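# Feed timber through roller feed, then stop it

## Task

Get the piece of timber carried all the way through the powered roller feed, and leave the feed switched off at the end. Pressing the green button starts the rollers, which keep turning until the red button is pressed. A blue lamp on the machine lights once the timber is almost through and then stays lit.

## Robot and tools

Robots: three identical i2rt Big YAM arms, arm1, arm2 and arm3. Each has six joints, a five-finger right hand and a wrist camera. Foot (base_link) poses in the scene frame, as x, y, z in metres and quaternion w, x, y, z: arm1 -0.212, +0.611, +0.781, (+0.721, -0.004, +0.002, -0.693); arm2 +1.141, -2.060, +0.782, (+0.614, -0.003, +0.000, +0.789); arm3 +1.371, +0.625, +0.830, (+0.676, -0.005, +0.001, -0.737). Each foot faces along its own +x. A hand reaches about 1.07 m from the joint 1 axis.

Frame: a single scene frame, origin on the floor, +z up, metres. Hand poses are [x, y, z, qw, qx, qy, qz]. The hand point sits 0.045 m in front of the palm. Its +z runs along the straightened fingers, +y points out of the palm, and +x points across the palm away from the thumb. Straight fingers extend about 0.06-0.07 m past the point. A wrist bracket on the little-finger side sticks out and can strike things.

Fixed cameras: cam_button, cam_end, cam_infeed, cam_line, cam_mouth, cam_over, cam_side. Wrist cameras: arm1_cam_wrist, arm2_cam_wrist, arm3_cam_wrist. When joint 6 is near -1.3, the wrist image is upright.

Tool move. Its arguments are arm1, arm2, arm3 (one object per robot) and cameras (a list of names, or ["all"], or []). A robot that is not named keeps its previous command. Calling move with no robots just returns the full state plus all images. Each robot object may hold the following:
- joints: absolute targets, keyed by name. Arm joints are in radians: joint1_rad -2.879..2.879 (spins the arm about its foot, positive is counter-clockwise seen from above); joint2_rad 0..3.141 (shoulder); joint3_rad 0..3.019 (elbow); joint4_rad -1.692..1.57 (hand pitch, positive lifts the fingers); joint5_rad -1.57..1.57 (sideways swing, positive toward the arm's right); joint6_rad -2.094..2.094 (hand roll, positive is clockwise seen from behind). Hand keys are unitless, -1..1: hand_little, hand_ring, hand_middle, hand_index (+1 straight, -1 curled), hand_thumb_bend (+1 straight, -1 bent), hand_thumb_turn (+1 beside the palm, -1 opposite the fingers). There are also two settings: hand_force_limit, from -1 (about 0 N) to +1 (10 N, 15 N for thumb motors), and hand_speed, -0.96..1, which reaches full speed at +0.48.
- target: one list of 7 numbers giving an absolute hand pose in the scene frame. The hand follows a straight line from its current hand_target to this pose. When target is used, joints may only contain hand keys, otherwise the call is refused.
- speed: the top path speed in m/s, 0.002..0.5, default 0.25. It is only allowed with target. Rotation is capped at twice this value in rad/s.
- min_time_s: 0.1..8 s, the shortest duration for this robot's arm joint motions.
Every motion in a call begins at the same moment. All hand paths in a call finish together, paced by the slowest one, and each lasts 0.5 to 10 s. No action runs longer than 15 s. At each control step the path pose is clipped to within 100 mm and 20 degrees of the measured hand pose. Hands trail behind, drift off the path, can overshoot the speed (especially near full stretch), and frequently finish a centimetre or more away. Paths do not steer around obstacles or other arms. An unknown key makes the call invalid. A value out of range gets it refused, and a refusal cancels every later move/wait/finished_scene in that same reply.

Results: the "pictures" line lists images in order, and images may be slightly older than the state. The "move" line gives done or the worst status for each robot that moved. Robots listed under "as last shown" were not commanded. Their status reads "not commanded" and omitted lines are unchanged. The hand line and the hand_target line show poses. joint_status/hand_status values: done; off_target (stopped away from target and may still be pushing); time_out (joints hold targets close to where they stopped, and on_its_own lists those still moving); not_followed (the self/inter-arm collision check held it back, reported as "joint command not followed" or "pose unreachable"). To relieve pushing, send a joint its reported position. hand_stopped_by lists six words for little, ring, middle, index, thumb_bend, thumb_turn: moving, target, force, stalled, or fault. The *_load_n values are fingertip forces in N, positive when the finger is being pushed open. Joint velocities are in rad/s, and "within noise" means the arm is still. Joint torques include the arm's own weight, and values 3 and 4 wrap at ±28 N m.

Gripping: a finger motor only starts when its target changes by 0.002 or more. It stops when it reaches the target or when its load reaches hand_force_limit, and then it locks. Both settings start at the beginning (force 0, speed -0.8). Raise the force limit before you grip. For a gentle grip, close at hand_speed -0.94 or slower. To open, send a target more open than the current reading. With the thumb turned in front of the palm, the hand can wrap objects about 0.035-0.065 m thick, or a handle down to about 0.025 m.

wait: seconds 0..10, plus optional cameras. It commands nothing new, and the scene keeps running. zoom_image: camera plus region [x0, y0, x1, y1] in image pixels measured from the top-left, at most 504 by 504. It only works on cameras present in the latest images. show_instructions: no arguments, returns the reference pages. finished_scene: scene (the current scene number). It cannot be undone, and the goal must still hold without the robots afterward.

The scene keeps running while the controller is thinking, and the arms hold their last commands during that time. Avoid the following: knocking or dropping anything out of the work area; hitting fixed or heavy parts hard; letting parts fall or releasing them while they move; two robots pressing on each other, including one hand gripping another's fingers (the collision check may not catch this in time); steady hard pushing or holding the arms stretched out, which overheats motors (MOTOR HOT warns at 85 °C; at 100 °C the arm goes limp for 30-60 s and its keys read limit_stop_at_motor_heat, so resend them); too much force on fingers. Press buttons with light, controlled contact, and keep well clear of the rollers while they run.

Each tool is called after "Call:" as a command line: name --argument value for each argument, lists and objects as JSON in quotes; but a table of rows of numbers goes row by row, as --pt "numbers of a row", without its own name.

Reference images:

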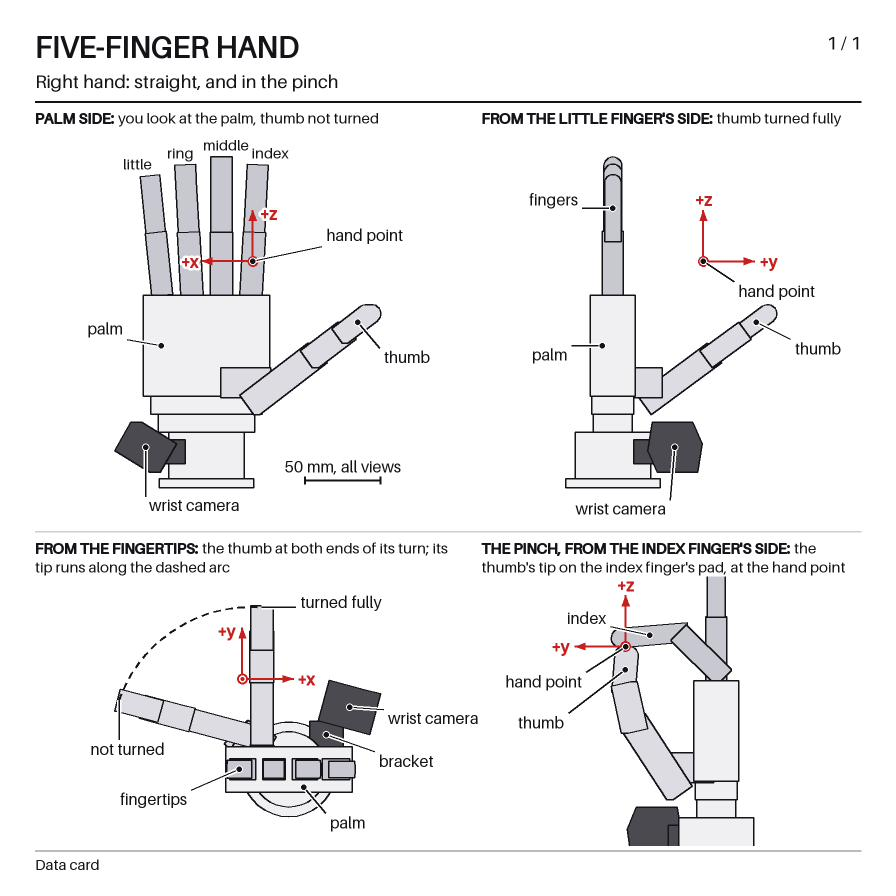

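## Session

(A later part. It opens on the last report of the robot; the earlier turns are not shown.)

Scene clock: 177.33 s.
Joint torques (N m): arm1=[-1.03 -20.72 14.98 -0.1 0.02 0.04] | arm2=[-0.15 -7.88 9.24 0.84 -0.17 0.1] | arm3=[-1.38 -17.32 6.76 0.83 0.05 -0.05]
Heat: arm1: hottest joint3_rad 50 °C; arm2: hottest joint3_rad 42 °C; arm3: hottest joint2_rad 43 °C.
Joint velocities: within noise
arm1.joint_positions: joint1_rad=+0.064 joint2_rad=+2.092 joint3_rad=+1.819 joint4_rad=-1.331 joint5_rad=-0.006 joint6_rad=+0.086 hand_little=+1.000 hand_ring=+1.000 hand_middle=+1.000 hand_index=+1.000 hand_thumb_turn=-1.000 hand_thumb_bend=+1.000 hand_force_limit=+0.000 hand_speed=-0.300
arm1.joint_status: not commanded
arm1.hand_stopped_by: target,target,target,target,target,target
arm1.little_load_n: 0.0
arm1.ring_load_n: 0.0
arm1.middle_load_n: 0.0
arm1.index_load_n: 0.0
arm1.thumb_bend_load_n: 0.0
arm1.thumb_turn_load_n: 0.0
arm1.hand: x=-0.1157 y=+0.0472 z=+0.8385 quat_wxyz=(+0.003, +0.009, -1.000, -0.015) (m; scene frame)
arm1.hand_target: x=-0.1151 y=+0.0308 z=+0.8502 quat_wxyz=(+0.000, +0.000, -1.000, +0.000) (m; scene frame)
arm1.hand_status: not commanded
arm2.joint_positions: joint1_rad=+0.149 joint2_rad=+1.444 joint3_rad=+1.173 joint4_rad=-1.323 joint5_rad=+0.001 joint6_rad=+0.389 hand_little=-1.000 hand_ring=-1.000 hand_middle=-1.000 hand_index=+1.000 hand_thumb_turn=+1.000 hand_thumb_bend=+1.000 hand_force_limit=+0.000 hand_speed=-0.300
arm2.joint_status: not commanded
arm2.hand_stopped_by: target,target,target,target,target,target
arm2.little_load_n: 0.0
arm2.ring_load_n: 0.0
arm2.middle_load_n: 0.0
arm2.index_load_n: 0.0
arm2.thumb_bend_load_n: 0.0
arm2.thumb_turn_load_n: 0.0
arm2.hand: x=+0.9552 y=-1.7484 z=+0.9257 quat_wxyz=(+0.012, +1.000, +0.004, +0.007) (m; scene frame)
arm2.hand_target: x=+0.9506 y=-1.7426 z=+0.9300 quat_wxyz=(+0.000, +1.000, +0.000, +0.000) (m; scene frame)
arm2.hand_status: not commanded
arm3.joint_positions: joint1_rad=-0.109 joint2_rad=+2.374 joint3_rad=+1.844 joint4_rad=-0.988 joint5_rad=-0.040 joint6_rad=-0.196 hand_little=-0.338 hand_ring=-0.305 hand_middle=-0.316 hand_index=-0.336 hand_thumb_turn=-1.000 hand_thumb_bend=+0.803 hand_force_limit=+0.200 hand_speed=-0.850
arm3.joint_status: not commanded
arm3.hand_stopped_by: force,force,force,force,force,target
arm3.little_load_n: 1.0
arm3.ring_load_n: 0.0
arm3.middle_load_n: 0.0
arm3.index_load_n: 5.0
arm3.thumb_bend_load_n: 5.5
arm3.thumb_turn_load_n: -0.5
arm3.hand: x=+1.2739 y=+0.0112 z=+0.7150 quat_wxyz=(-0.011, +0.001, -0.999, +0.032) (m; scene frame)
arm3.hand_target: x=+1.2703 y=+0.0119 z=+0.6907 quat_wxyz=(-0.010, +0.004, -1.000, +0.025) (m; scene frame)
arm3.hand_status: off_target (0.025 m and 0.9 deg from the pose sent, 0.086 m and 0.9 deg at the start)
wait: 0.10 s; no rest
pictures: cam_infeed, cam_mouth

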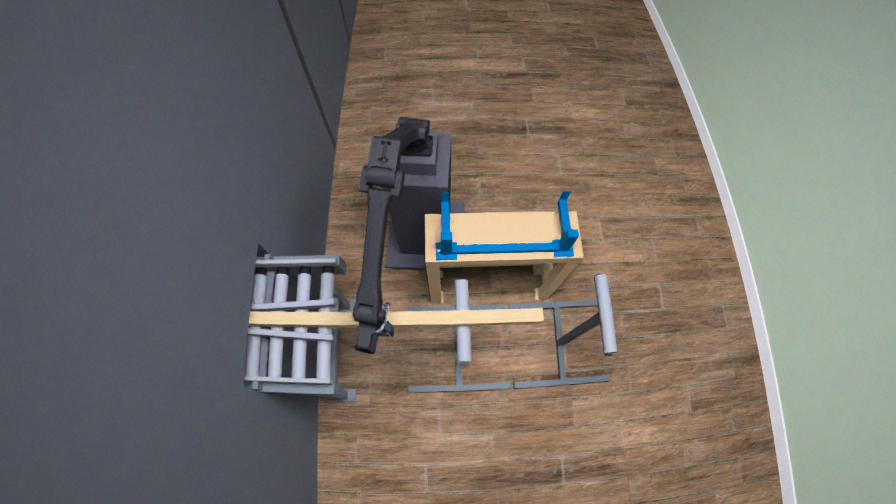

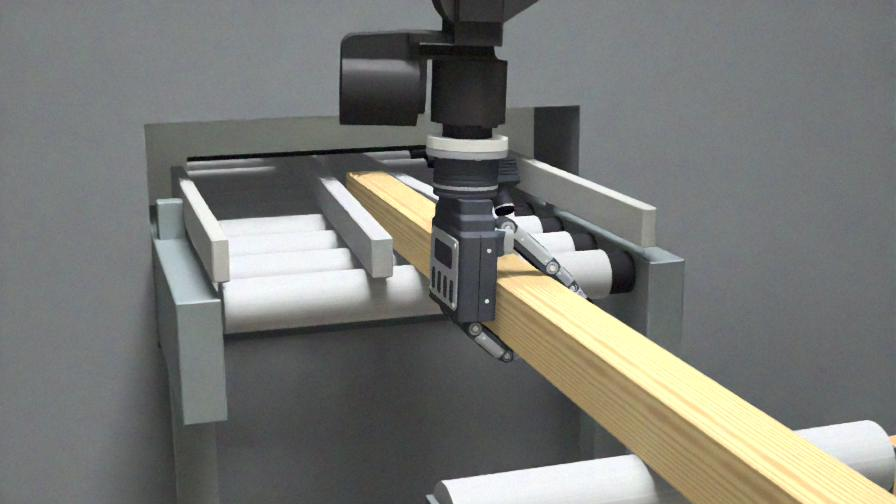

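Call:
move --arm3 '{"target":[1.165,0.011,0.69,0.01,-0.003,0.999,-0.025],"speed":0.1}' --arm2 '{"target":[0.9505,-1.7425,0.89,0,1,0,0],"speed":0.1}' --cameras '["cam_infeed", "cam_mouth", "cam_button"]'

Call:
wait --seconds 0.1 --cameras '["cam_infeed", "cam_mouth", "cam_button"]'

Scene clock: 184.00 s.
Joint torques (N m): arm1=[-0.67 -20.54 14.9 -0.14 0.03 0.05] | arm2=[-0.21 -7 8.68 0.9 -0.16 0.1] | arm3=[-2.14 -17.49 8.25 0.32 0.1 -0.08]
Heat: arm1: hottest joint3_rad 51 °C; arm2: hottest joint3_rad 42 °C; arm3: hottest joint2_rad 42 °C.
move: arm2 done; arm3 off_target
Joint velocities: within noise
arm1: as last shown
arm1.index_load_n: -0.5
arm2.joint_positions: joint1_rad=+0.149 joint2_rad=+1.465 joint3_rad=+1.102 joint4_rad=-1.216 joint5_rad=+0.001 joint6_rad=+0.389 hand_little=-1.000 hand_ring=-1.000 hand_middle=-1.000 hand_index=+1.000 hand_thumb_turn=+1.000 hand_thumb_bend=+1.000 hand_force_limit=+0.000 hand_speed=-0.300
arm2.joint_status: not commanded
arm2.hand_stopped_by: target,target,target,target,target,target
arm2.little_load_n: 0.0
arm2.ring_load_n: 0.0
arm2.middle_load_n: 0.0
arm2.index_load_n: 0.0
arm2.thumb_bend_load_n: 0.0
arm2.thumb_turn_load_n: 0.0
arm2.hand: x=+0.9549 y=-1.7474 z=+0.8910 quat_wxyz=(+0.006, +1.000, +0.004, +0.004) (m; scene frame)
arm2.hand_target: x=+0.9506 y=-1.7425 z=+0.8900 quat_wxyz=(+0.000, +1.000, +0.000, +0.000) (m; scene frame)
arm2.hand_status: done (0.007 m and 0.9 deg from the pose sent, 0.037 m and 1.7 deg at the start)
arm3.joint_positions: joint1_rad=-0.243 joint2_rad=+2.440 joint3_rad=+1.975 joint4_rad=-1.053 joint5_rad=-0.046 joint6_rad=-0.337 hand_little=-0.338 hand_ring=-0.305 hand_middle=-0.316 hand_index=-0.336 hand_thumb_turn=-1.000 hand_thumb_bend=+0.803 hand_force_limit=+0.200 hand_speed=-0.850
arm3.joint_status: not commanded
arm3.hand_stopped_by: force,force,force,force,force,target
arm3.little_load_n: 0.5
arm3.ring_load_n: 0.0
arm3.middle_load_n: 0.5
arm3.index_load_n: 4.5
arm3.thumb_bend_load_n: 6.0
arm3.thumb_turn_load_n: 0.5
arm3.hand: x=+1.1777 y=+0.0098 z=+0.7155 quat_wxyz=(-0.009, +0.004, -0.999, +0.035) (m; scene frame)
arm3.hand_target: x=+1.1657 y=+0.0122 z=+0.6905 quat_wxyz=(-0.010, +0.003, -1.000, +0.026) (m; scene frame)
arm3.hand_status: off_target (0.029 m and 1.2 deg from the pose sent, 0.112 m and 0.9 deg at the start)
pictures: cam_button, cam_infeed, cam_mouth

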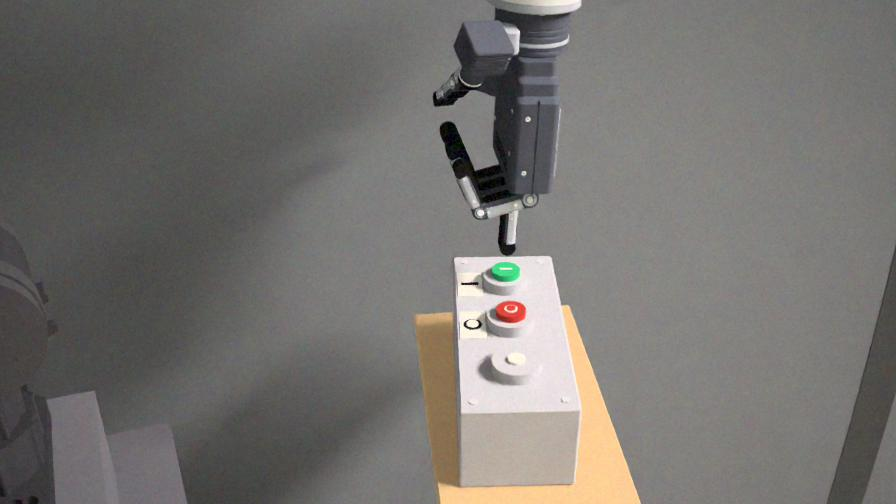

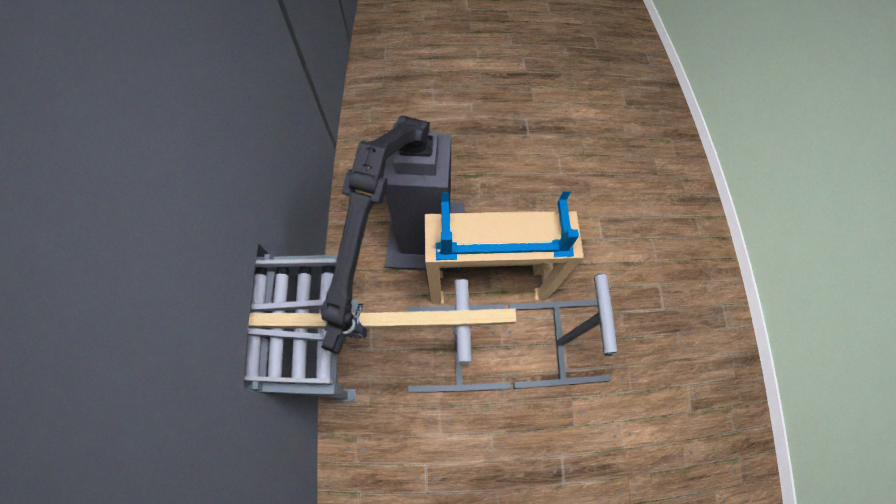

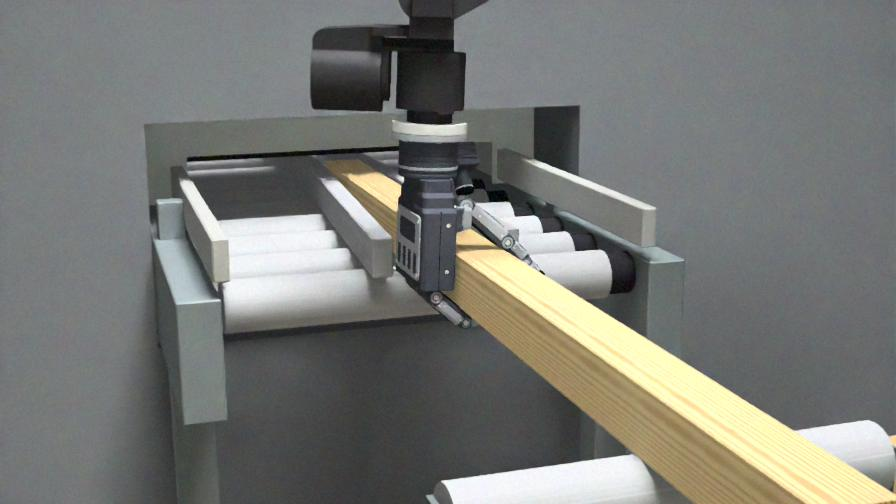

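Scene clock: 184.10 s.
Joint torques (N m): arm1=[-0.67 -20.48 14.99 -0.13 0.01 0.07] | arm2=[-0.15 -6.95 8.69 0.9 -0.16 0.1] | arm3=[-2.26 -17.49 8.25 0.29 0.11 -0.09]
Heat: arm1: hottest joint3_rad 51 °C; arm2: hottest joint3_rad 42 °C; arm3: hottest joint2_rad 42 °C.
Joint velocities: within noise
arm1.joint_positions: joint1_rad=+0.064 joint2_rad=+2.092 joint3_rad=+1.819 joint4_rad=-1.331 joint5_rad=-0.006 joint6_rad=+0.086 hand_little=+1.000 hand_ring=+1.000 hand_middle=+1.000 hand_index=+1.000 hand_thumb_turn=-1.000 hand_thumb_bend=+1.000 hand_force_limit=+0.000 hand_speed=-0.300
arm1.joint_status: not commanded
arm1.hand_stopped_by: target,target,target,target,target,target
arm1.little_load_n: 0.0
arm1.ring_load_n: 0.0
arm1.middle_load_n: 0.0
arm1.index_load_n: 0.0
arm1.thumb_bend_load_n: 0.0
arm1.thumb_turn_load_n: 0.0
arm1.hand: x=-0.1157 y=+0.0472 z=+0.8385 quat_wxyz=(+0.003, +0.009, -1.000, -0.015) (m; scene frame)
arm1.hand_target: x=-0.1151 y=+0.0308 z=+0.8502 quat_wxyz=(+0.000, +0.000, -1.000, +0.000) (m; scene frame)
arm1.hand_status: not commanded
arm2.joint_positions: joint1_rad=+0.149 joint2_rad=+1.465 joint3_rad=+1.102 joint4_rad=-1.216 joint5_rad=+0.001 joint6_rad=+0.389 hand_little=-1.000 hand_ring=-1.000 hand_middle=-1.000 hand_index=+1.000 hand_thumb_turn=+1.000 hand_thumb_bend=+1.000 hand_force_limit=+0.000 hand_speed=-0.300
arm2.joint_status: not commanded
arm2.hand_stopped_by: target,target,target,target,target,target
arm2.little_load_n: 0.0
arm2.ring_load_n: 0.0
arm2.middle_load_n: 0.0
arm2.index_load_n: 0.0
arm2.thumb_bend_load_n: 0.0
arm2.thumb_turn_load_n: 0.0
arm2.hand: x=+0.9549 y=-1.7474 z=+0.8910 quat_wxyz=(+0.006, +1.000, +0.004, +0.004) (m; scene frame)
arm2.hand_target: x=+0.9506 y=-1.7425 z=+0.8900 quat_wxyz=(+0.000, +1.000, +0.000, +0.000) (m; scene frame)
arm2.hand_status: done (0.007 m and 0.9 deg from the pose sent, 0.037 m and 1.7 deg at the start)
arm3.joint_positions: joint1_rad=-0.243 joint2_rad=+2.440 joint3_rad=+1.975 joint4_rad=-1.053 joint5_rad=-0.046 joint6_rad=-0.337 hand_little=-0.338 hand_ring=-0.305 hand_middle=-0.316 hand_index=-0.336 hand_thumb_turn=-1.000 hand_thumb_bend=+0.803 hand_force_limit=+0.200 hand_speed=-0.850
arm3.joint_status: not commanded
arm3.hand_stopped_by: force,force,force,force,force,target
arm3.little_load_n: 0.5
arm3.ring_load_n: 0.0
arm3.middle_load_n: 0.0
arm3.index_load_n: 4.5
arm3.thumb_bend_load_n: 6.0
arm3.thumb_turn_load_n: 0.5
arm3.hand: x=+1.1777 y=+0.0098 z=+0.7155 quat_wxyz=(-0.009, +0.004, -0.999, +0.035) (m; scene frame)
arm3.hand_target: x=+1.1657 y=+0.0122 z=+0.6905 quat_wxyz=(-0.010, +0.003, -1.000, +0.026) (m; scene frame)
arm3.hand_status: off_target (0.029 m and 1.2 deg from the pose sent, 0.112 m and 0.9 deg at the start)
wait: 0.10 s; no rest
pictures: cam_button, cam_infeed, cam_mouth

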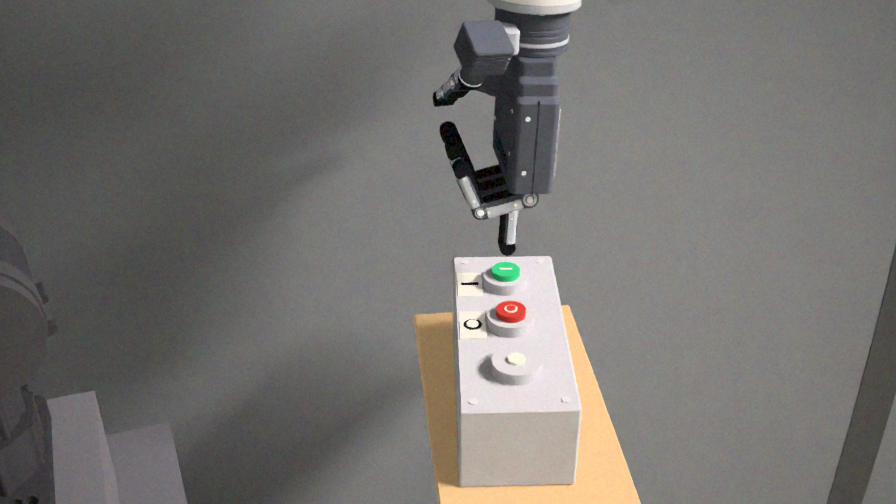

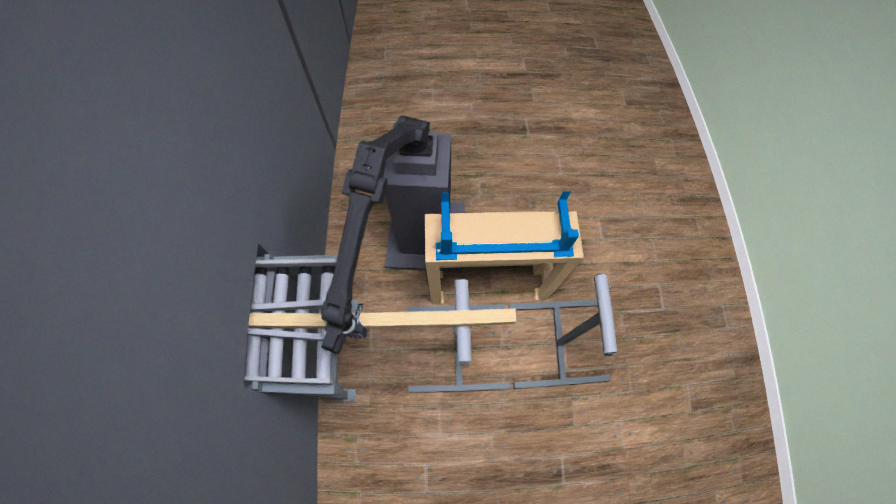

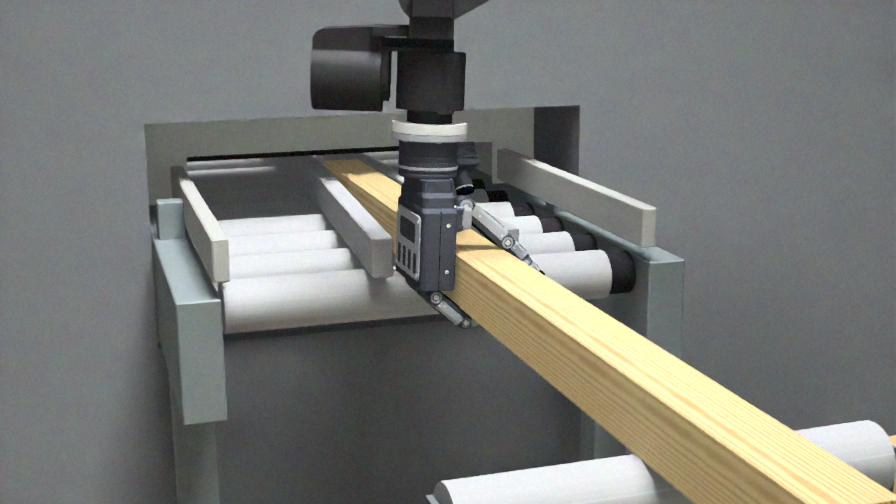

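Call:
move --arm3 '{"joints":{"hand_little":1,"hand_ring":1,"hand_middle":1,"hand_index":1,"hand_thumb_bend":1,"hand_speed":-0.3}}'

Call:
move --arm3 '{"target":[1.172,0.006,0.92,0,0,1,0],"speed":0.2}' --arm2 '{"target":[0.948,-1.7425,0.855,0,1,0,0],"speed":0.05}' --cameras '["cam_over", "cam_infeed", "cam_button"]'

Scene clock: 191.67 s.
Joint torques (N m): arm1=[-0.79 -20.31 14.94 -0.16 0 0.05] | arm2=[-0.15 -6.95 8.69 0.91 -0.16 0.1] | arm3=[-1.55 -18.43 7.97 0.35 -0.01 -0.04]
Heat: arm1: hottest joint3_rad 51 °C; arm2: hottest joint3_rad 41 °C; arm3: hottest joint2_rad 42 °C.
move: arm3 done
Joint velocities: within noise
arm1, arm2: as last shown
arm3.joint_positions: joint1_rad=-0.252 joint2_rad=+2.449 joint3_rad=+1.979 joint4_rad=-1.054 joint5_rad=-0.043 joint6_rad=-0.343 hand_little=+1.000 hand_ring=+1.000 hand_middle=+1.000 hand_index=+1.000 hand_thumb_turn=-1.000 hand_thumb_bend=+1.000 hand_force_limit=+0.200 hand_speed=-0.300
arm3.joint_status: all done
arm3.hand_stopped_by: target,target,target,target,target,target
arm3.little_load_n: 0.0
arm3.ring_load_n: 0.0
arm3.middle_load_n: 0.0
arm3.index_load_n: 0.0
arm3.thumb_bend_load_n: 0.0
arm3.thumb_turn_load_n: 0.5
arm3.hand: x=+1.1719 y=+0.0127 z=+0.7110 quat_wxyz=(-0.009, +0.003, -0.999, +0.032) (m; scene frame)
arm3.hand_target: x=+1.1655 y=+0.0123 z=+0.6906 quat_wxyz=(-0.010, +0.003, -1.000, +0.026) (m; scene frame)
arm3.hand_status: not commanded
pictures: none

Scene clock: 193.50 s.
Joint torques (N m): arm1=[-0.79 -20.66 15.04 -0.16 0 0.07] | arm2=[0.32 -5.42 7.38 1.8 -0.11 0.13] | arm3=[-0.67 -22.42 9.07 -0.32 0.02 0.11]
Heat: arm1: hottest joint3_rad 51 °C; arm2: hottest joint3_rad 41 °C; arm3: hottest joint2_rad 42 °C.
move: arm2 off_target; arm3 off_target
Joint velocities: within noise
arm1: as last shown
arm1.middle_load_n: 0.5
arm2.joint_positions: joint1_rad=+0.149 joint2_rad=+1.484 joint3_rad=+1.059 joint4_rad=-1.142 joint5_rad=+0.000 joint6_rad=+0.392 hand_little=-1.000 hand_ring=-1.000 hand_middle=-1.000 hand_index=+1.000 hand_thumb_turn=+1.000 hand_thumb_bend=+1.000 hand_force_limit=+0.000 hand_speed=-0.300
arm2.joint_status: not commanded
arm2.hand_stopped_by: target,target,target,target,target,target
arm2.little_load_n: 0.5
arm2.ring_load_n: 0.0
arm2.middle_load_n: 0.0
arm2.index_load_n: -2.5
arm2.thumb_bend_load_n: 0.0
arm2.thumb_turn_load_n: 0.0
arm2.hand: x=+0.9539 y=-1.7459 z=+0.8684 quat_wxyz=(+0.000, +1.000, +0.003, +0.001) (m; scene frame)
arm2.hand_target: x=+0.9484 y=-1.7429 z=+0.8555 quat_wxyz=(+0.000, +1.000, +0.000, +0.000) (m; scene frame)
arm2.hand_status: off_target (0.015 m and 0.3 deg from the pose sent, 0.037 m and 0.9 deg at the start)
arm3.joint_positions: joint1_rad=-0.247 joint2_rad=+2.359 joint3_rad=+2.320 joint4_rad=-1.570 joint5_rad=-0.007 joint6_rad=-0.336 hand_little=+1.000 hand_ring=+1.000 hand_middle=+1.000 hand_index=+1.000 hand_thumb_turn=-1.000 hand_thumb_bend=+1.000 hand_force_limit=+0.200 hand_speed=-0.300
arm3.joint_status: not commanded
arm3.hand_stopped_by: target,target,target,target,target,target
arm3.little_load_n: 0.0
arm3.ring_load_n: 0.0
arm3.middle_load_n: 0.0
arm3.index_load_n: 0.0
arm3.thumb_bend_load_n: 0.0
arm3.thumb_turn_load_n: 0.0
arm3.hand: x=+1.1703 y=+0.0147 z=+0.9039 quat_wxyz=(-0.006, +0.001, -1.000, -0.014) (m; scene frame)
arm3.hand_target: x=+1.1721 y=+0.0065 z=+0.9201 quat_wxyz=(+0.000, +0.000, -1.000, +0.000) (m; scene frame)
arm3.hand_status: off_target (0.018 m and 1.7 deg from the pose sent, 0.209 m and 3.8 deg at the start)
pictures: cam_button, cam_infeed, cam_over

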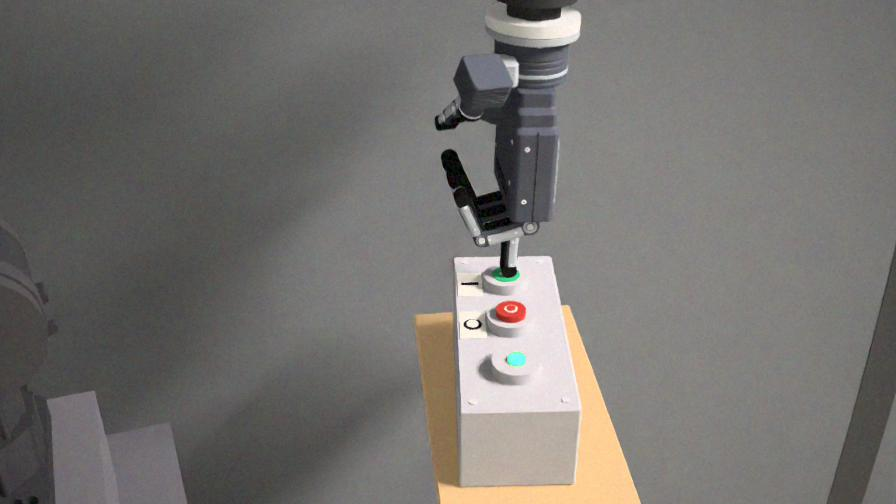

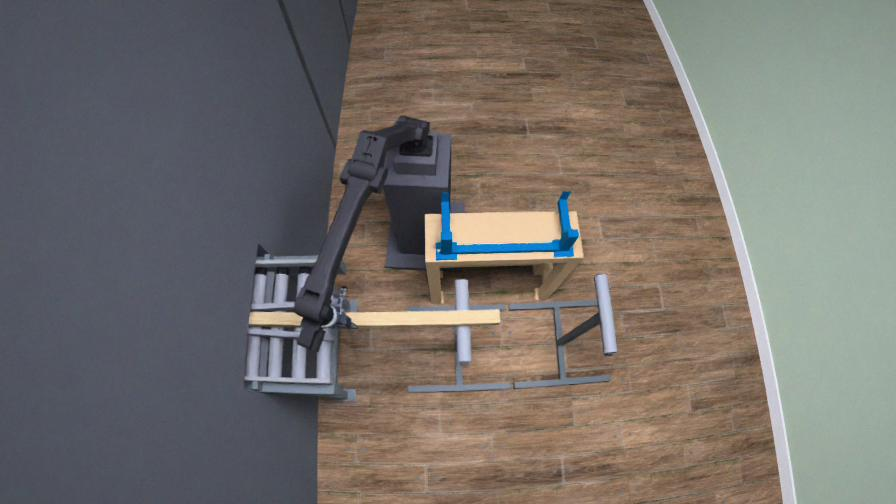

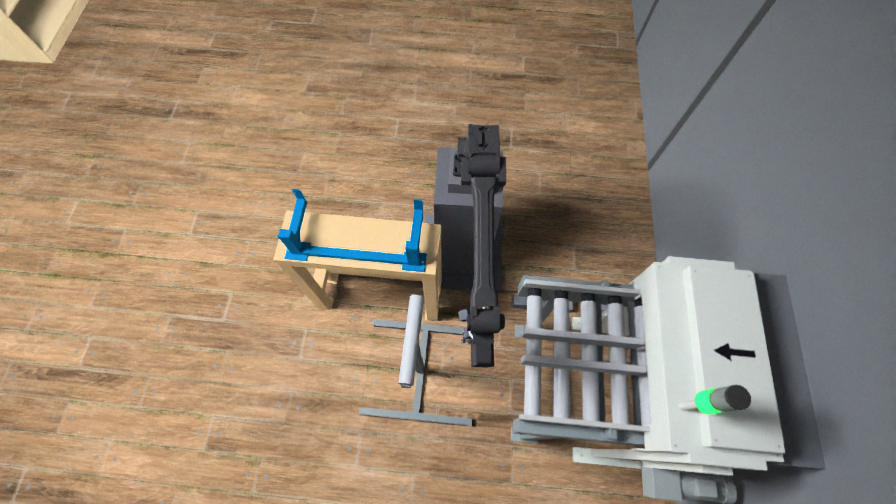

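Call:
move --arm2 '{"target":[0.955,-1.7435,0.90,0,1,0,0],"speed":0.15}' --arm1 '{"target":[-0.112,0.010,0.85,0,0,1,0],"speed":0.1}'

Call:
move --arm2 '{"target":[1.008,-1.744,0.886,0,1,0,0],"speed":0.1}' --cameras '["cam_button", "cam_over", "cam_infeed"]'

Call:
wait --seconds 9 --cameras '["cam_button", "cam_over"]'

Scene clock: 201.63 s.
Joint torques (N m): arm1=[-0.44 -19.9 15.12 -0.02 0.01 0.05] | arm2=[-0.85 -8.64 12.01 -0.31 -0.09 -0.03] | arm3=[-0.5 -22.71 9.06 -0.39 0.01 0.12]
Heat: arm1: hottest joint3_rad 51 °C; arm2: hottest joint3_rad 41 °C; arm3: hottest joint3_rad 42 °C.
move: arm1 off_target; arm2 off_target
Joint velocities: within noise
arm1.joint_positions: joint1_rad=+0.064 joint2_rad=+2.136 joint3_rad=+1.921 joint4_rad=-1.372 joint5_rad=-0.006 joint6_rad=+0.087 hand_little=+1.000 hand_ring=+1.000 hand_middle=+1.000 hand_index=+1.000 hand_thumb_turn=-1.000 hand_thumb_bend=+1.000 hand_force_limit=+0.000 hand_speed=-0.300
arm1.joint_status: not commanded
arm1.hand_stopped_by: target,target,target,target,target,target
arm1.little_load_n: 0.0
arm1.ring_load_n: 0.0
arm1.middle_load_n: 0.0
arm1.index_load_n: 0.0
arm1.thumb_bend_load_n: 0.0
arm1.thumb_turn_load_n: 0.0
arm1.hand: x=-0.1132 y=+0.0247 z=+0.8481 quat_wxyz=(+0.002, +0.008, -1.000, -0.007) (m; scene frame)
arm1.hand_target: x=-0.1121 y=+0.0106 z=+0.8501 quat_wxyz=(+0.000, +0.000, -1.000, +0.001) (m; scene frame)
arm1.hand_status: off_target (0.015 m and 1.2 deg from the pose sent, 0.039 m and 2.0 deg at the start)
arm2.joint_positions: joint1_rad=+0.149 joint2_rad=+1.470 joint3_rad=+1.070 joint4_rad=-1.215 joint5_rad=+0.000 joint6_rad=+0.392 hand_little=-1.000 hand_ring=-1.000 hand_middle=-1.000 hand_index=+1.000 hand_thumb_turn=+1.000 hand_thumb_bend=+1.000 hand_force_limit=+0.000 hand_speed=-0.300
arm2.joint_status: not commanded
arm2.hand_stopped_by: target,target,target,target,target,target
arm2.little_load_n: 0.0
arm2.ring_load_n: 0.0
arm2.middle_load_n: 0.0
arm2.index_load_n: 0.0
arm2.thumb_bend_load_n: 0.0
arm2.thumb_turn_load_n: 0.0
arm2.hand: x=+0.9594 y=-1.7592 z=+0.8799 quat_wxyz=(+0.022, +1.000, +0.003, +0.010) (m; scene frame)
arm2.hand_target: x=+0.9554 y=-1.7442 z=+0.8999 quat_wxyz=(+0.000, +1.000, +0.000, +0.000) (m; scene frame)
arm2.hand_status: off_target (0.026 m and 2.8 deg from the pose sent, 0.032 m and 0.3 deg at the start)
arm3: as last shown
pictures: none

Scene clock: 202.87 s.
Joint torques (N m): arm1=[-0.38 -19.72 15.09 -0.06 0.02 0.04] | arm2=[-0.5 -8.29 8.55 0.84 -0.09 -0.13] | arm3=[-0.62 -22.59 9.09 -0.38 0 0.11]
Heat: arm1: hottest joint3_rad 52 °C; arm2: hottest joint3_rad 41 °C; arm3: hottest joint3_rad 42 °C.
move: arm2 off_target
Joint velocities: within noise
arm1, arm3: as last shown
arm2.joint_positions: joint1_rad=+0.018 joint2_rad=+1.441 joint3_rad=+1.039 joint4_rad=-1.201 joint5_rad=+0.000 joint6_rad=+0.277 hand_little=-1.000 hand_ring=-1.000 hand_middle=-1.000 hand_index=+1.000 hand_thumb_turn=+1.000 hand_thumb_bend=+1.000 hand_force_limit=+0.000 hand_speed=-0.300
arm2.joint_status: not commanded
arm2.hand_stopped_by: target,target,target,target,target,target
arm2.little_load_n: 0.5
arm2.ring_load_n: 0.0
arm2.middle_load_n: 0.0
arm2.index_load_n: 0.0
arm2.thumb_bend_load_n: 0.0
arm2.thumb_turn_load_n: 0.0
arm2.hand: x=+1.0089 y=-1.7502 z=+0.8798 quat_wxyz=(+0.017, +1.000, -0.005, +0.006) (m; scene frame)
arm2.hand_target: x=+1.0080 y=-1.7440 z=+0.8862 quat_wxyz=(+0.000, +1.000, +0.000, +0.000) (m; scene frame)
arm2.hand_status: off_target (0.009 m and 2.2 deg from the pose sent, 0.051 m and 2.8 deg at the start)
pictures: cam_button, cam_infeed, cam_over

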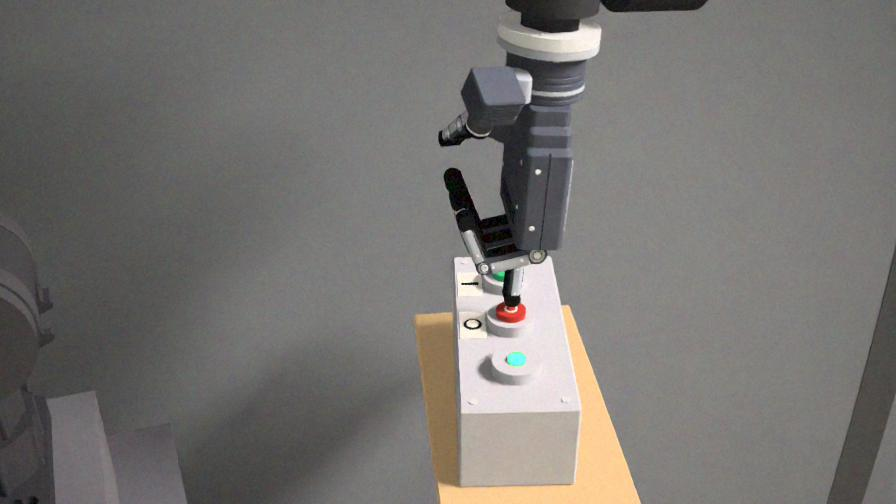

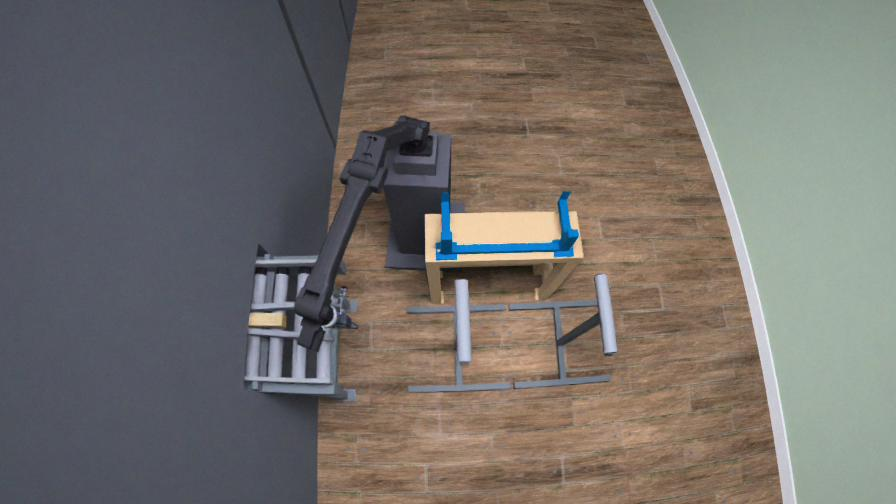

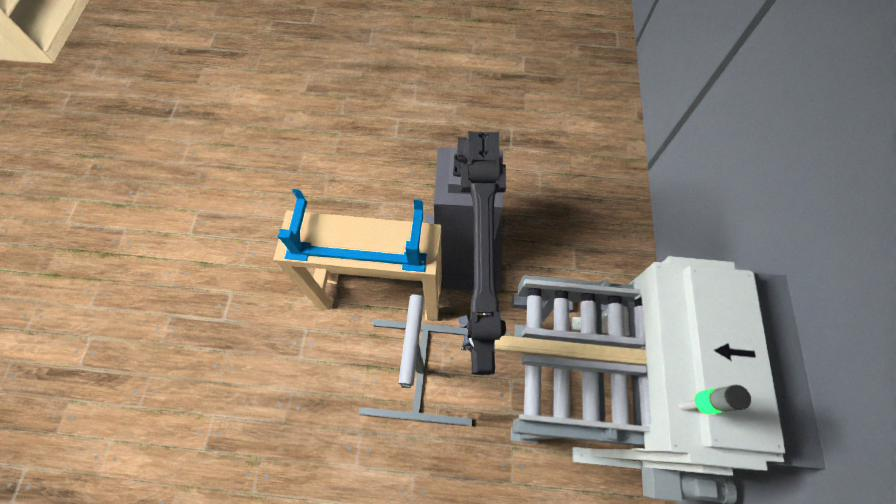

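Scene clock: 211.87 s.
Joint torques (N m): arm1=[-0.62 -19.84 15.09 -0.03 0.03 0.05] | arm2=[-0.5 -8.23 8.57 0.84 -0.09 -0.14] | arm3=[-0.67 -22.48 9.11 -0.42 0 0.11]
Heat: arm1: hottest joint3_rad 52 °C; arm2: hottest joint3_rad 40 °C; arm3: hottest joint3_rad 43 °C.
Joint velocities: within noise
arm1.joint_positions: joint1_rad=+0.064 joint2_rad=+2.136 joint3_rad=+1.921 joint4_rad=-1.372 joint5_rad=-0.006 joint6_rad=+0.087 hand_little=+1.000 hand_ring=+1.000 hand_middle=+1.000 hand_index=+1.000 hand_thumb_turn=-1.000 hand_thumb_bend=+1.000 hand_force_limit=+0.000 hand_speed=-0.300
arm1.joint_status: not commanded
arm1.hand_stopped_by: target,target,target,target,target,target
arm1.little_load_n: 0.0
arm1.ring_load_n: 0.0
arm1.middle_load_n: 0.0
arm1.index_load_n: 0.0
arm1.thumb_bend_load_n: 0.0
arm1.thumb_turn_load_n: 0.0
arm1.hand: x=-0.1132 y=+0.0247 z=+0.8481 quat_wxyz=(+0.002, +0.008, -1.000, -0.007) (m; scene frame)
arm1.hand_target: x=-0.1121 y=+0.0106 z=+0.8501 quat_wxyz=(+0.000, +0.000, -1.000, +0.001) (m; scene frame)
arm1.hand_status: not commanded
arm2.joint_positions: joint1_rad=+0.018 joint2_rad=+1.441 joint3_rad=+1.039 joint4_rad=-1.201 joint5_rad=+0.000 joint6_rad=+0.276 hand_little=-1.000 hand_ring=-1.000 hand_middle=-1.000 hand_index=+1.000 hand_thumb_turn=+1.000 hand_thumb_bend=+1.000 hand_force_limit=+0.000 hand_speed=-0.300
arm2.joint_status: not commanded
arm2.hand_stopped_by: target,target,target,target,target,target
arm2.little_load_n: 0.0
arm2.ring_load_n: 0.0
arm2.middle_load_n: 0.0
arm2.index_load_n: 0.0
arm2.thumb_bend_load_n: 0.0
arm2.thumb_turn_load_n: 0.0
arm2.hand: x=+1.0089 y=-1.7502 z=+0.8798 quat_wxyz=(+0.017, +1.000, -0.005, +0.006) (m; scene frame)
arm2.hand_target: x=+1.0080 y=-1.7440 z=+0.8862 quat_wxyz=(+0.000, +1.000, +0.000, +0.000) (m; scene frame)
arm2.hand_status: off_target (0.009 m and 2.2 deg from the pose sent, 0.051 m and 2.8 deg at the start)
arm3.joint_positions: joint1_rad=-0.247 joint2_rad=+2.359 joint3_rad=+2.320 joint4_rad=-1.570 joint5_rad=-0.007 joint6_rad=-0.336 hand_little=+1.000 hand_ring=+1.000 hand_middle=+1.000 hand_index=+1.000 hand_thumb_turn=-1.000 hand_thumb_bend=+1.000 hand_force_limit=+0.200 hand_speed=-0.300
arm3.joint_status: not commanded
arm3.hand_stopped_by: target,target,target,target,target,target
arm3.little_load_n: 0.0
arm3.ring_load_n: 0.0
arm3.middle_load_n: 0.0
arm3.index_load_n: 0.0
arm3.thumb_bend_load_n: -0.5
arm3.thumb_turn_load_n: 0.5
arm3.hand: x=+1.1703 y=+0.0147 z=+0.9039 quat_wxyz=(-0.006, +0.001, -1.000, -0.014) (m; scene frame)
arm3.hand_target: x=+1.1721 y=+0.0065 z=+0.9201 quat_wxyz=(+0.000, +0.000, -1.000, +0.000) (m; scene frame)
arm3.hand_status: not commanded
wait: 9.00 s; at rest by 0.27 s
pictures: cam_button, cam_over

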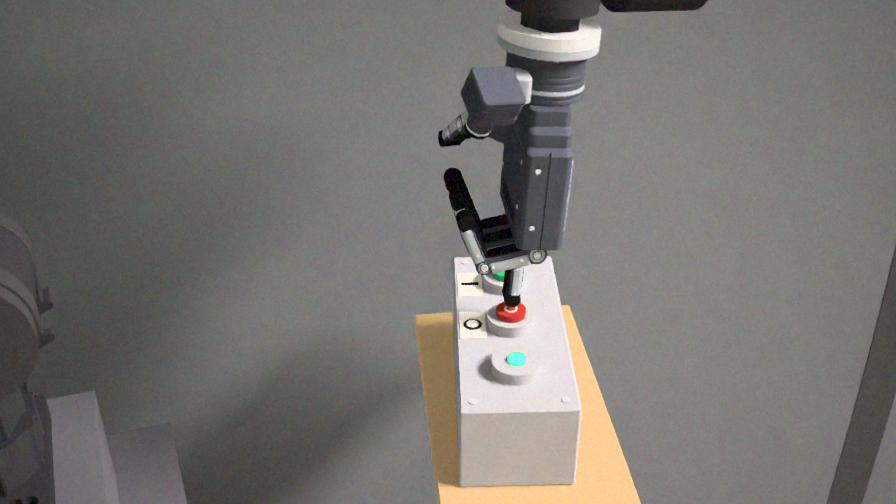

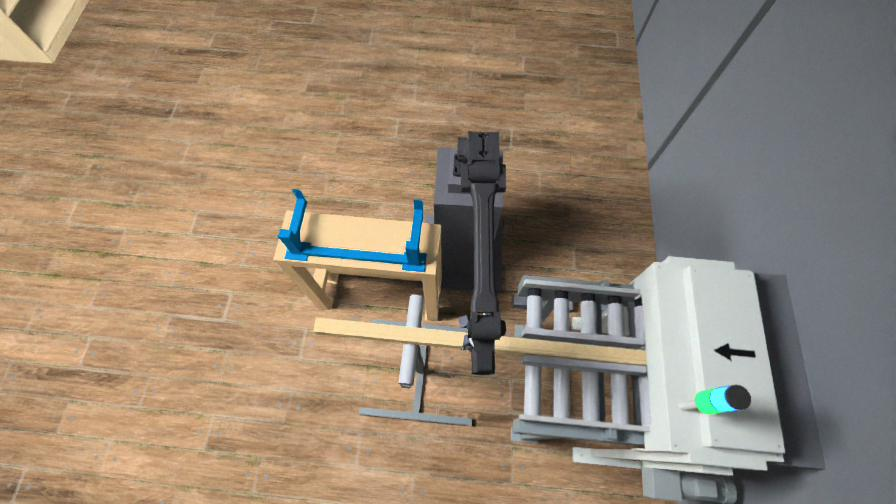

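Call:
move --arm2 '{"target":[1.008,-1.7435,0.853,0,1,0,0],"speed":0.06}' --arm1 '{"target":[-0.112,0.010,0.81,0,0,1,0],"speed":0.1}' --cameras '["cam_over"]'

Call:
move --arm2 '{"target":[1.008,-1.745,0.92,0,1,0,0],"speed":0.1}' --arm1 '{"target":[-0.112,0.012,0.74,0,0,1,0],"speed":0.12}' --cameras '["cam_over", "cam_end", "arm1_cam_wrist"]'

Scene clock: 219.63 s.
Joint torques (N m): arm1=[-0.5 -19.96 10.06 1.09 0.01 0.04] | arm2=[-0.5 -5.07 6.63 2.28 0.03 -0.06] | arm3=[-0.62 -22.48 9.07 -0.39 0 0.12]
Heat: arm1: hottest joint3_rad 53 °C; arm2: hottest joint3_rad 40 °C; arm3: hottest joint3_rad 44 °C.
move: arm1 off_target; arm2 off_target
Joint velocities: within noise
arm1.joint_positions: joint1_rad=+0.064 joint2_rad=+2.165 joint3_rad=+1.921 joint4_rad=-1.312 joint5_rad=-0.006 joint6_rad=+0.088 hand_little=+1.000 hand_ring=+1.000 hand_middle=+1.000 hand_index=+1.000 hand_thumb_turn=-1.000 hand_thumb_bend=+1.000 hand_force_limit=+0.000 hand_speed=-0.300
arm1.joint_status: not commanded
arm1.hand_stopped_by: target,target,target,target,target,target
arm1.little_load_n: 0.0
arm1.ring_load_n: 0.0
arm1.middle_load_n: 0.0
arm1.index_load_n: 0.0
arm1.thumb_bend_load_n: 0.0
arm1.thumb_turn_load_n: 0.0
arm1.hand: x=-0.1119 y=+0.0109 z=+0.8275 quat_wxyz=(+0.000, +0.008, -1.000, +0.008) (m; scene frame)
arm1.hand_target: x=-0.1120 y=+0.0104 z=+0.8104 quat_wxyz=(+0.000, +0.000, -1.000, +0.000) (m; scene frame)
arm1.hand_status: off_target (0.017 m and 1.3 deg from the pose sent, 0.041 m and 1.2 deg at the start)
arm2.joint_positions: joint1_rad=+0.018 joint2_rad=+1.439 joint3_rad=+1.007 joint4_rad=-1.142 joint5_rad=-0.004 joint6_rad=+0.266 hand_little=-1.000 hand_ring=-1.000 hand_middle=-1.000 hand_index=+1.000 hand_thumb_turn=+1.000 hand_thumb_bend=+1.000 hand_force_limit=+0.000 hand_speed=-0.300
arm2.joint_status: not commanded
arm2.hand_stopped_by: target,target,target,target,target,target
arm2.little_load_n: 0.0
arm2.ring_load_n: 0.5
arm2.middle_load_n: 0.0
arm2.index_load_n: -4.0
arm2.thumb_bend_load_n: 0.0
arm2.thumb_turn_load_n: 0.0
arm2.hand: x=+1.0083 y=-1.7485 z=+0.8677 quat_wxyz=(+0.004, +1.000, +0.001, +0.000) (m; scene frame)
arm2.hand_target: x=+1.0082 y=-1.7440 z=+0.8536 quat_wxyz=(+0.000, +1.000, +0.000, +0.000) (m; scene frame)
arm2.hand_status: off_target (0.016 m and 0.4 deg from the pose sent, 0.028 m and 2.2 deg at the start)
arm3: as last shown
arm3.thumb_bend_load_n: 0.0
arm3.thumb_turn_load_n: 0.0
pictures: cam_over

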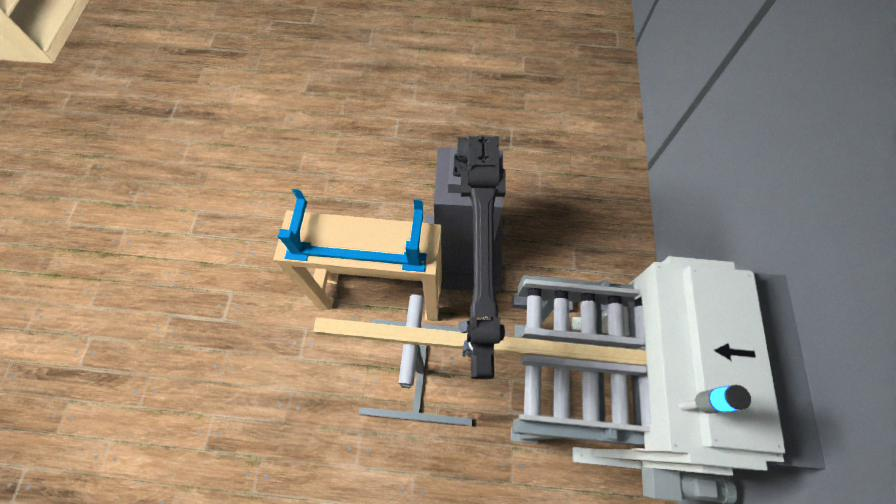

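Scene clock: 220.87 s.
Joint torques (N m): arm1=[-0.62 -21.19 9.01 1.11 0.04 0.03] | arm2=[-0.44 -7.36 11.75 -0.27 0.02 -0.02] | arm3=[-0.73 -22.53 9.05 -0.42 0 0.11]
Heat: arm1: hottest joint3_rad 53 °C; arm2: hottest joint3_rad 40 °C; arm3: hottest joint3_rad 44 °C.
move: arm1 off_target; arm2 off_target
Joint velocities: within noise
arm1.joint_positions: joint1_rad=+0.064 joint2_rad=+2.235 joint3_rad=+1.846 joint4_rad=-1.168 joint5_rad=-0.006 joint6_rad=+0.089 hand_little=+1.000 hand_ring=+1.000 hand_middle=+1.000 hand_index=+1.000 hand_thumb_turn=-1.000 hand_thumb_bend=+1.000 hand_force_limit=+0.000 hand_speed=-0.300
arm1.joint_status: not commanded
arm1.hand_stopped_by: target,target,target,target,target,target
arm1.little_load_n: 0.0
arm1.ring_load_n: 0.0
arm1.middle_load_n: 0.0
arm1.index_load_n: 0.0
arm1.thumb_bend_load_n: 0.0
arm1.thumb_turn_load_n: 0.0
arm1.hand: x=-0.1123 y=+0.0094 z=+0.7558 quat_wxyz=(+0.000, +0.007, -1.000, +0.008) (m; scene frame)
arm1.hand_target: x=-0.1120 y=+0.0123 z=+0.7402 quat_wxyz=(+0.000, +0.000, -1.000, +0.000) (m; scene frame)
arm1.hand_status: off_target (0.016 m and 1.3 deg from the pose sent, 0.087 m and 1.3 deg at the start)
arm2.joint_positions: joint1_rad=+0.018 joint2_rad=+1.398 joint3_rad=+1.065 joint4_rad=-1.267 joint5_rad=-0.004 joint6_rad=+0.266 hand_little=-1.000 hand_ring=-1.000 hand_middle=-1.000 hand_index=+1.000 hand_thumb_turn=+1.000 hand_thumb_bend=+1.000 hand_force_limit=+0.000 hand_speed=-0.300
arm2.joint_status: not commanded
arm2.hand_stopped_by: target,target,target,target,target,target
arm2.little_load_n: 0.0
arm2.ring_load_n: 0.0
arm2.middle_load_n: 0.0
arm2.index_load_n: 0.0
arm2.thumb_bend_load_n: 0.0
arm2.thumb_turn_load_n: 0.0
arm2.hand: x=+1.0106 y=-1.7569 z=+0.9046 quat_wxyz=(+0.017, +1.000, +0.001, +0.004) (m; scene frame)
arm2.hand_target: x=+1.0081 y=-1.7454 z=+0.9199 quat_wxyz=(+0.000, +1.000, +0.000, +0.000) (m; scene frame)
arm2.hand_status: off_target (0.020 m and 2.0 deg from the pose sent, 0.052 m and 0.4 deg at the start)
arm3: as last shown
pictures: arm1_cam_wrist, cam_end, cam_over
camera_calibration:
arm1_cam_wrist: T_world_to_cam=[[-0.323721, 0.945611, -0.0320176, -0.027164], [0.811676, 0.29494, 0.504174, -0.290193], [0.486196, 0.137224, -0.863008, 0.815948], [0, 0, 0, 1]] pos_world=[-0.169961, -0.000690961, 0.849608]

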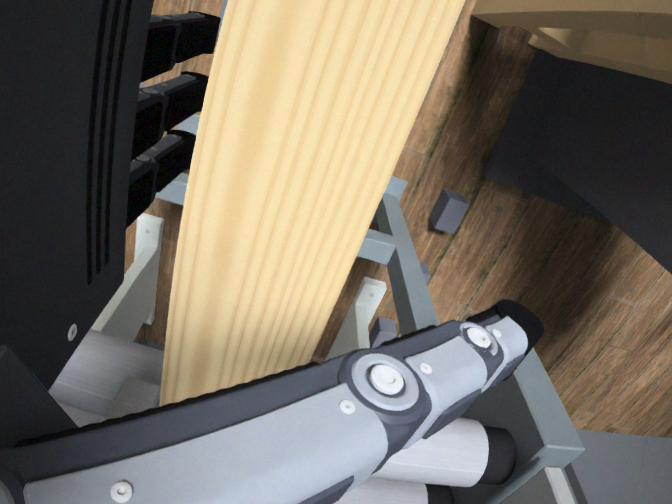

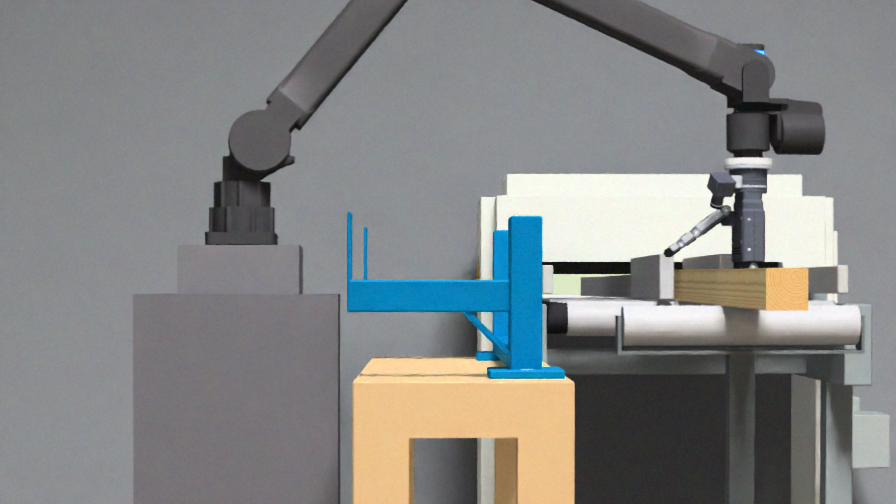

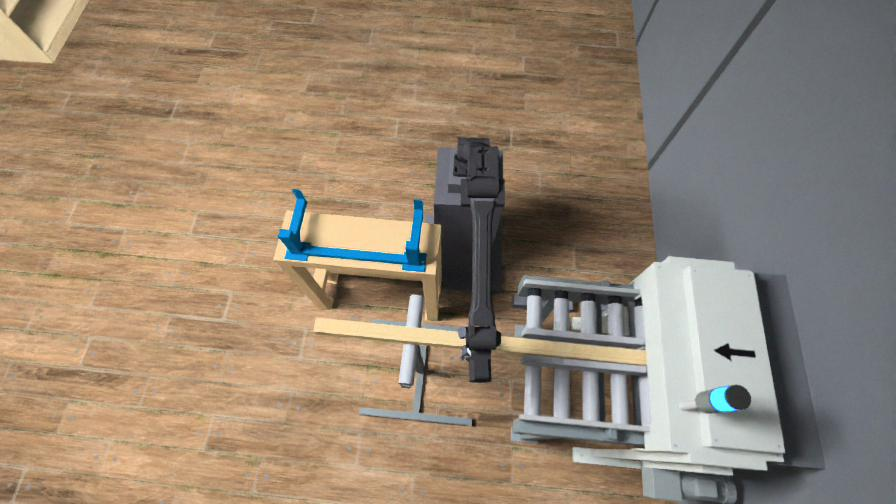

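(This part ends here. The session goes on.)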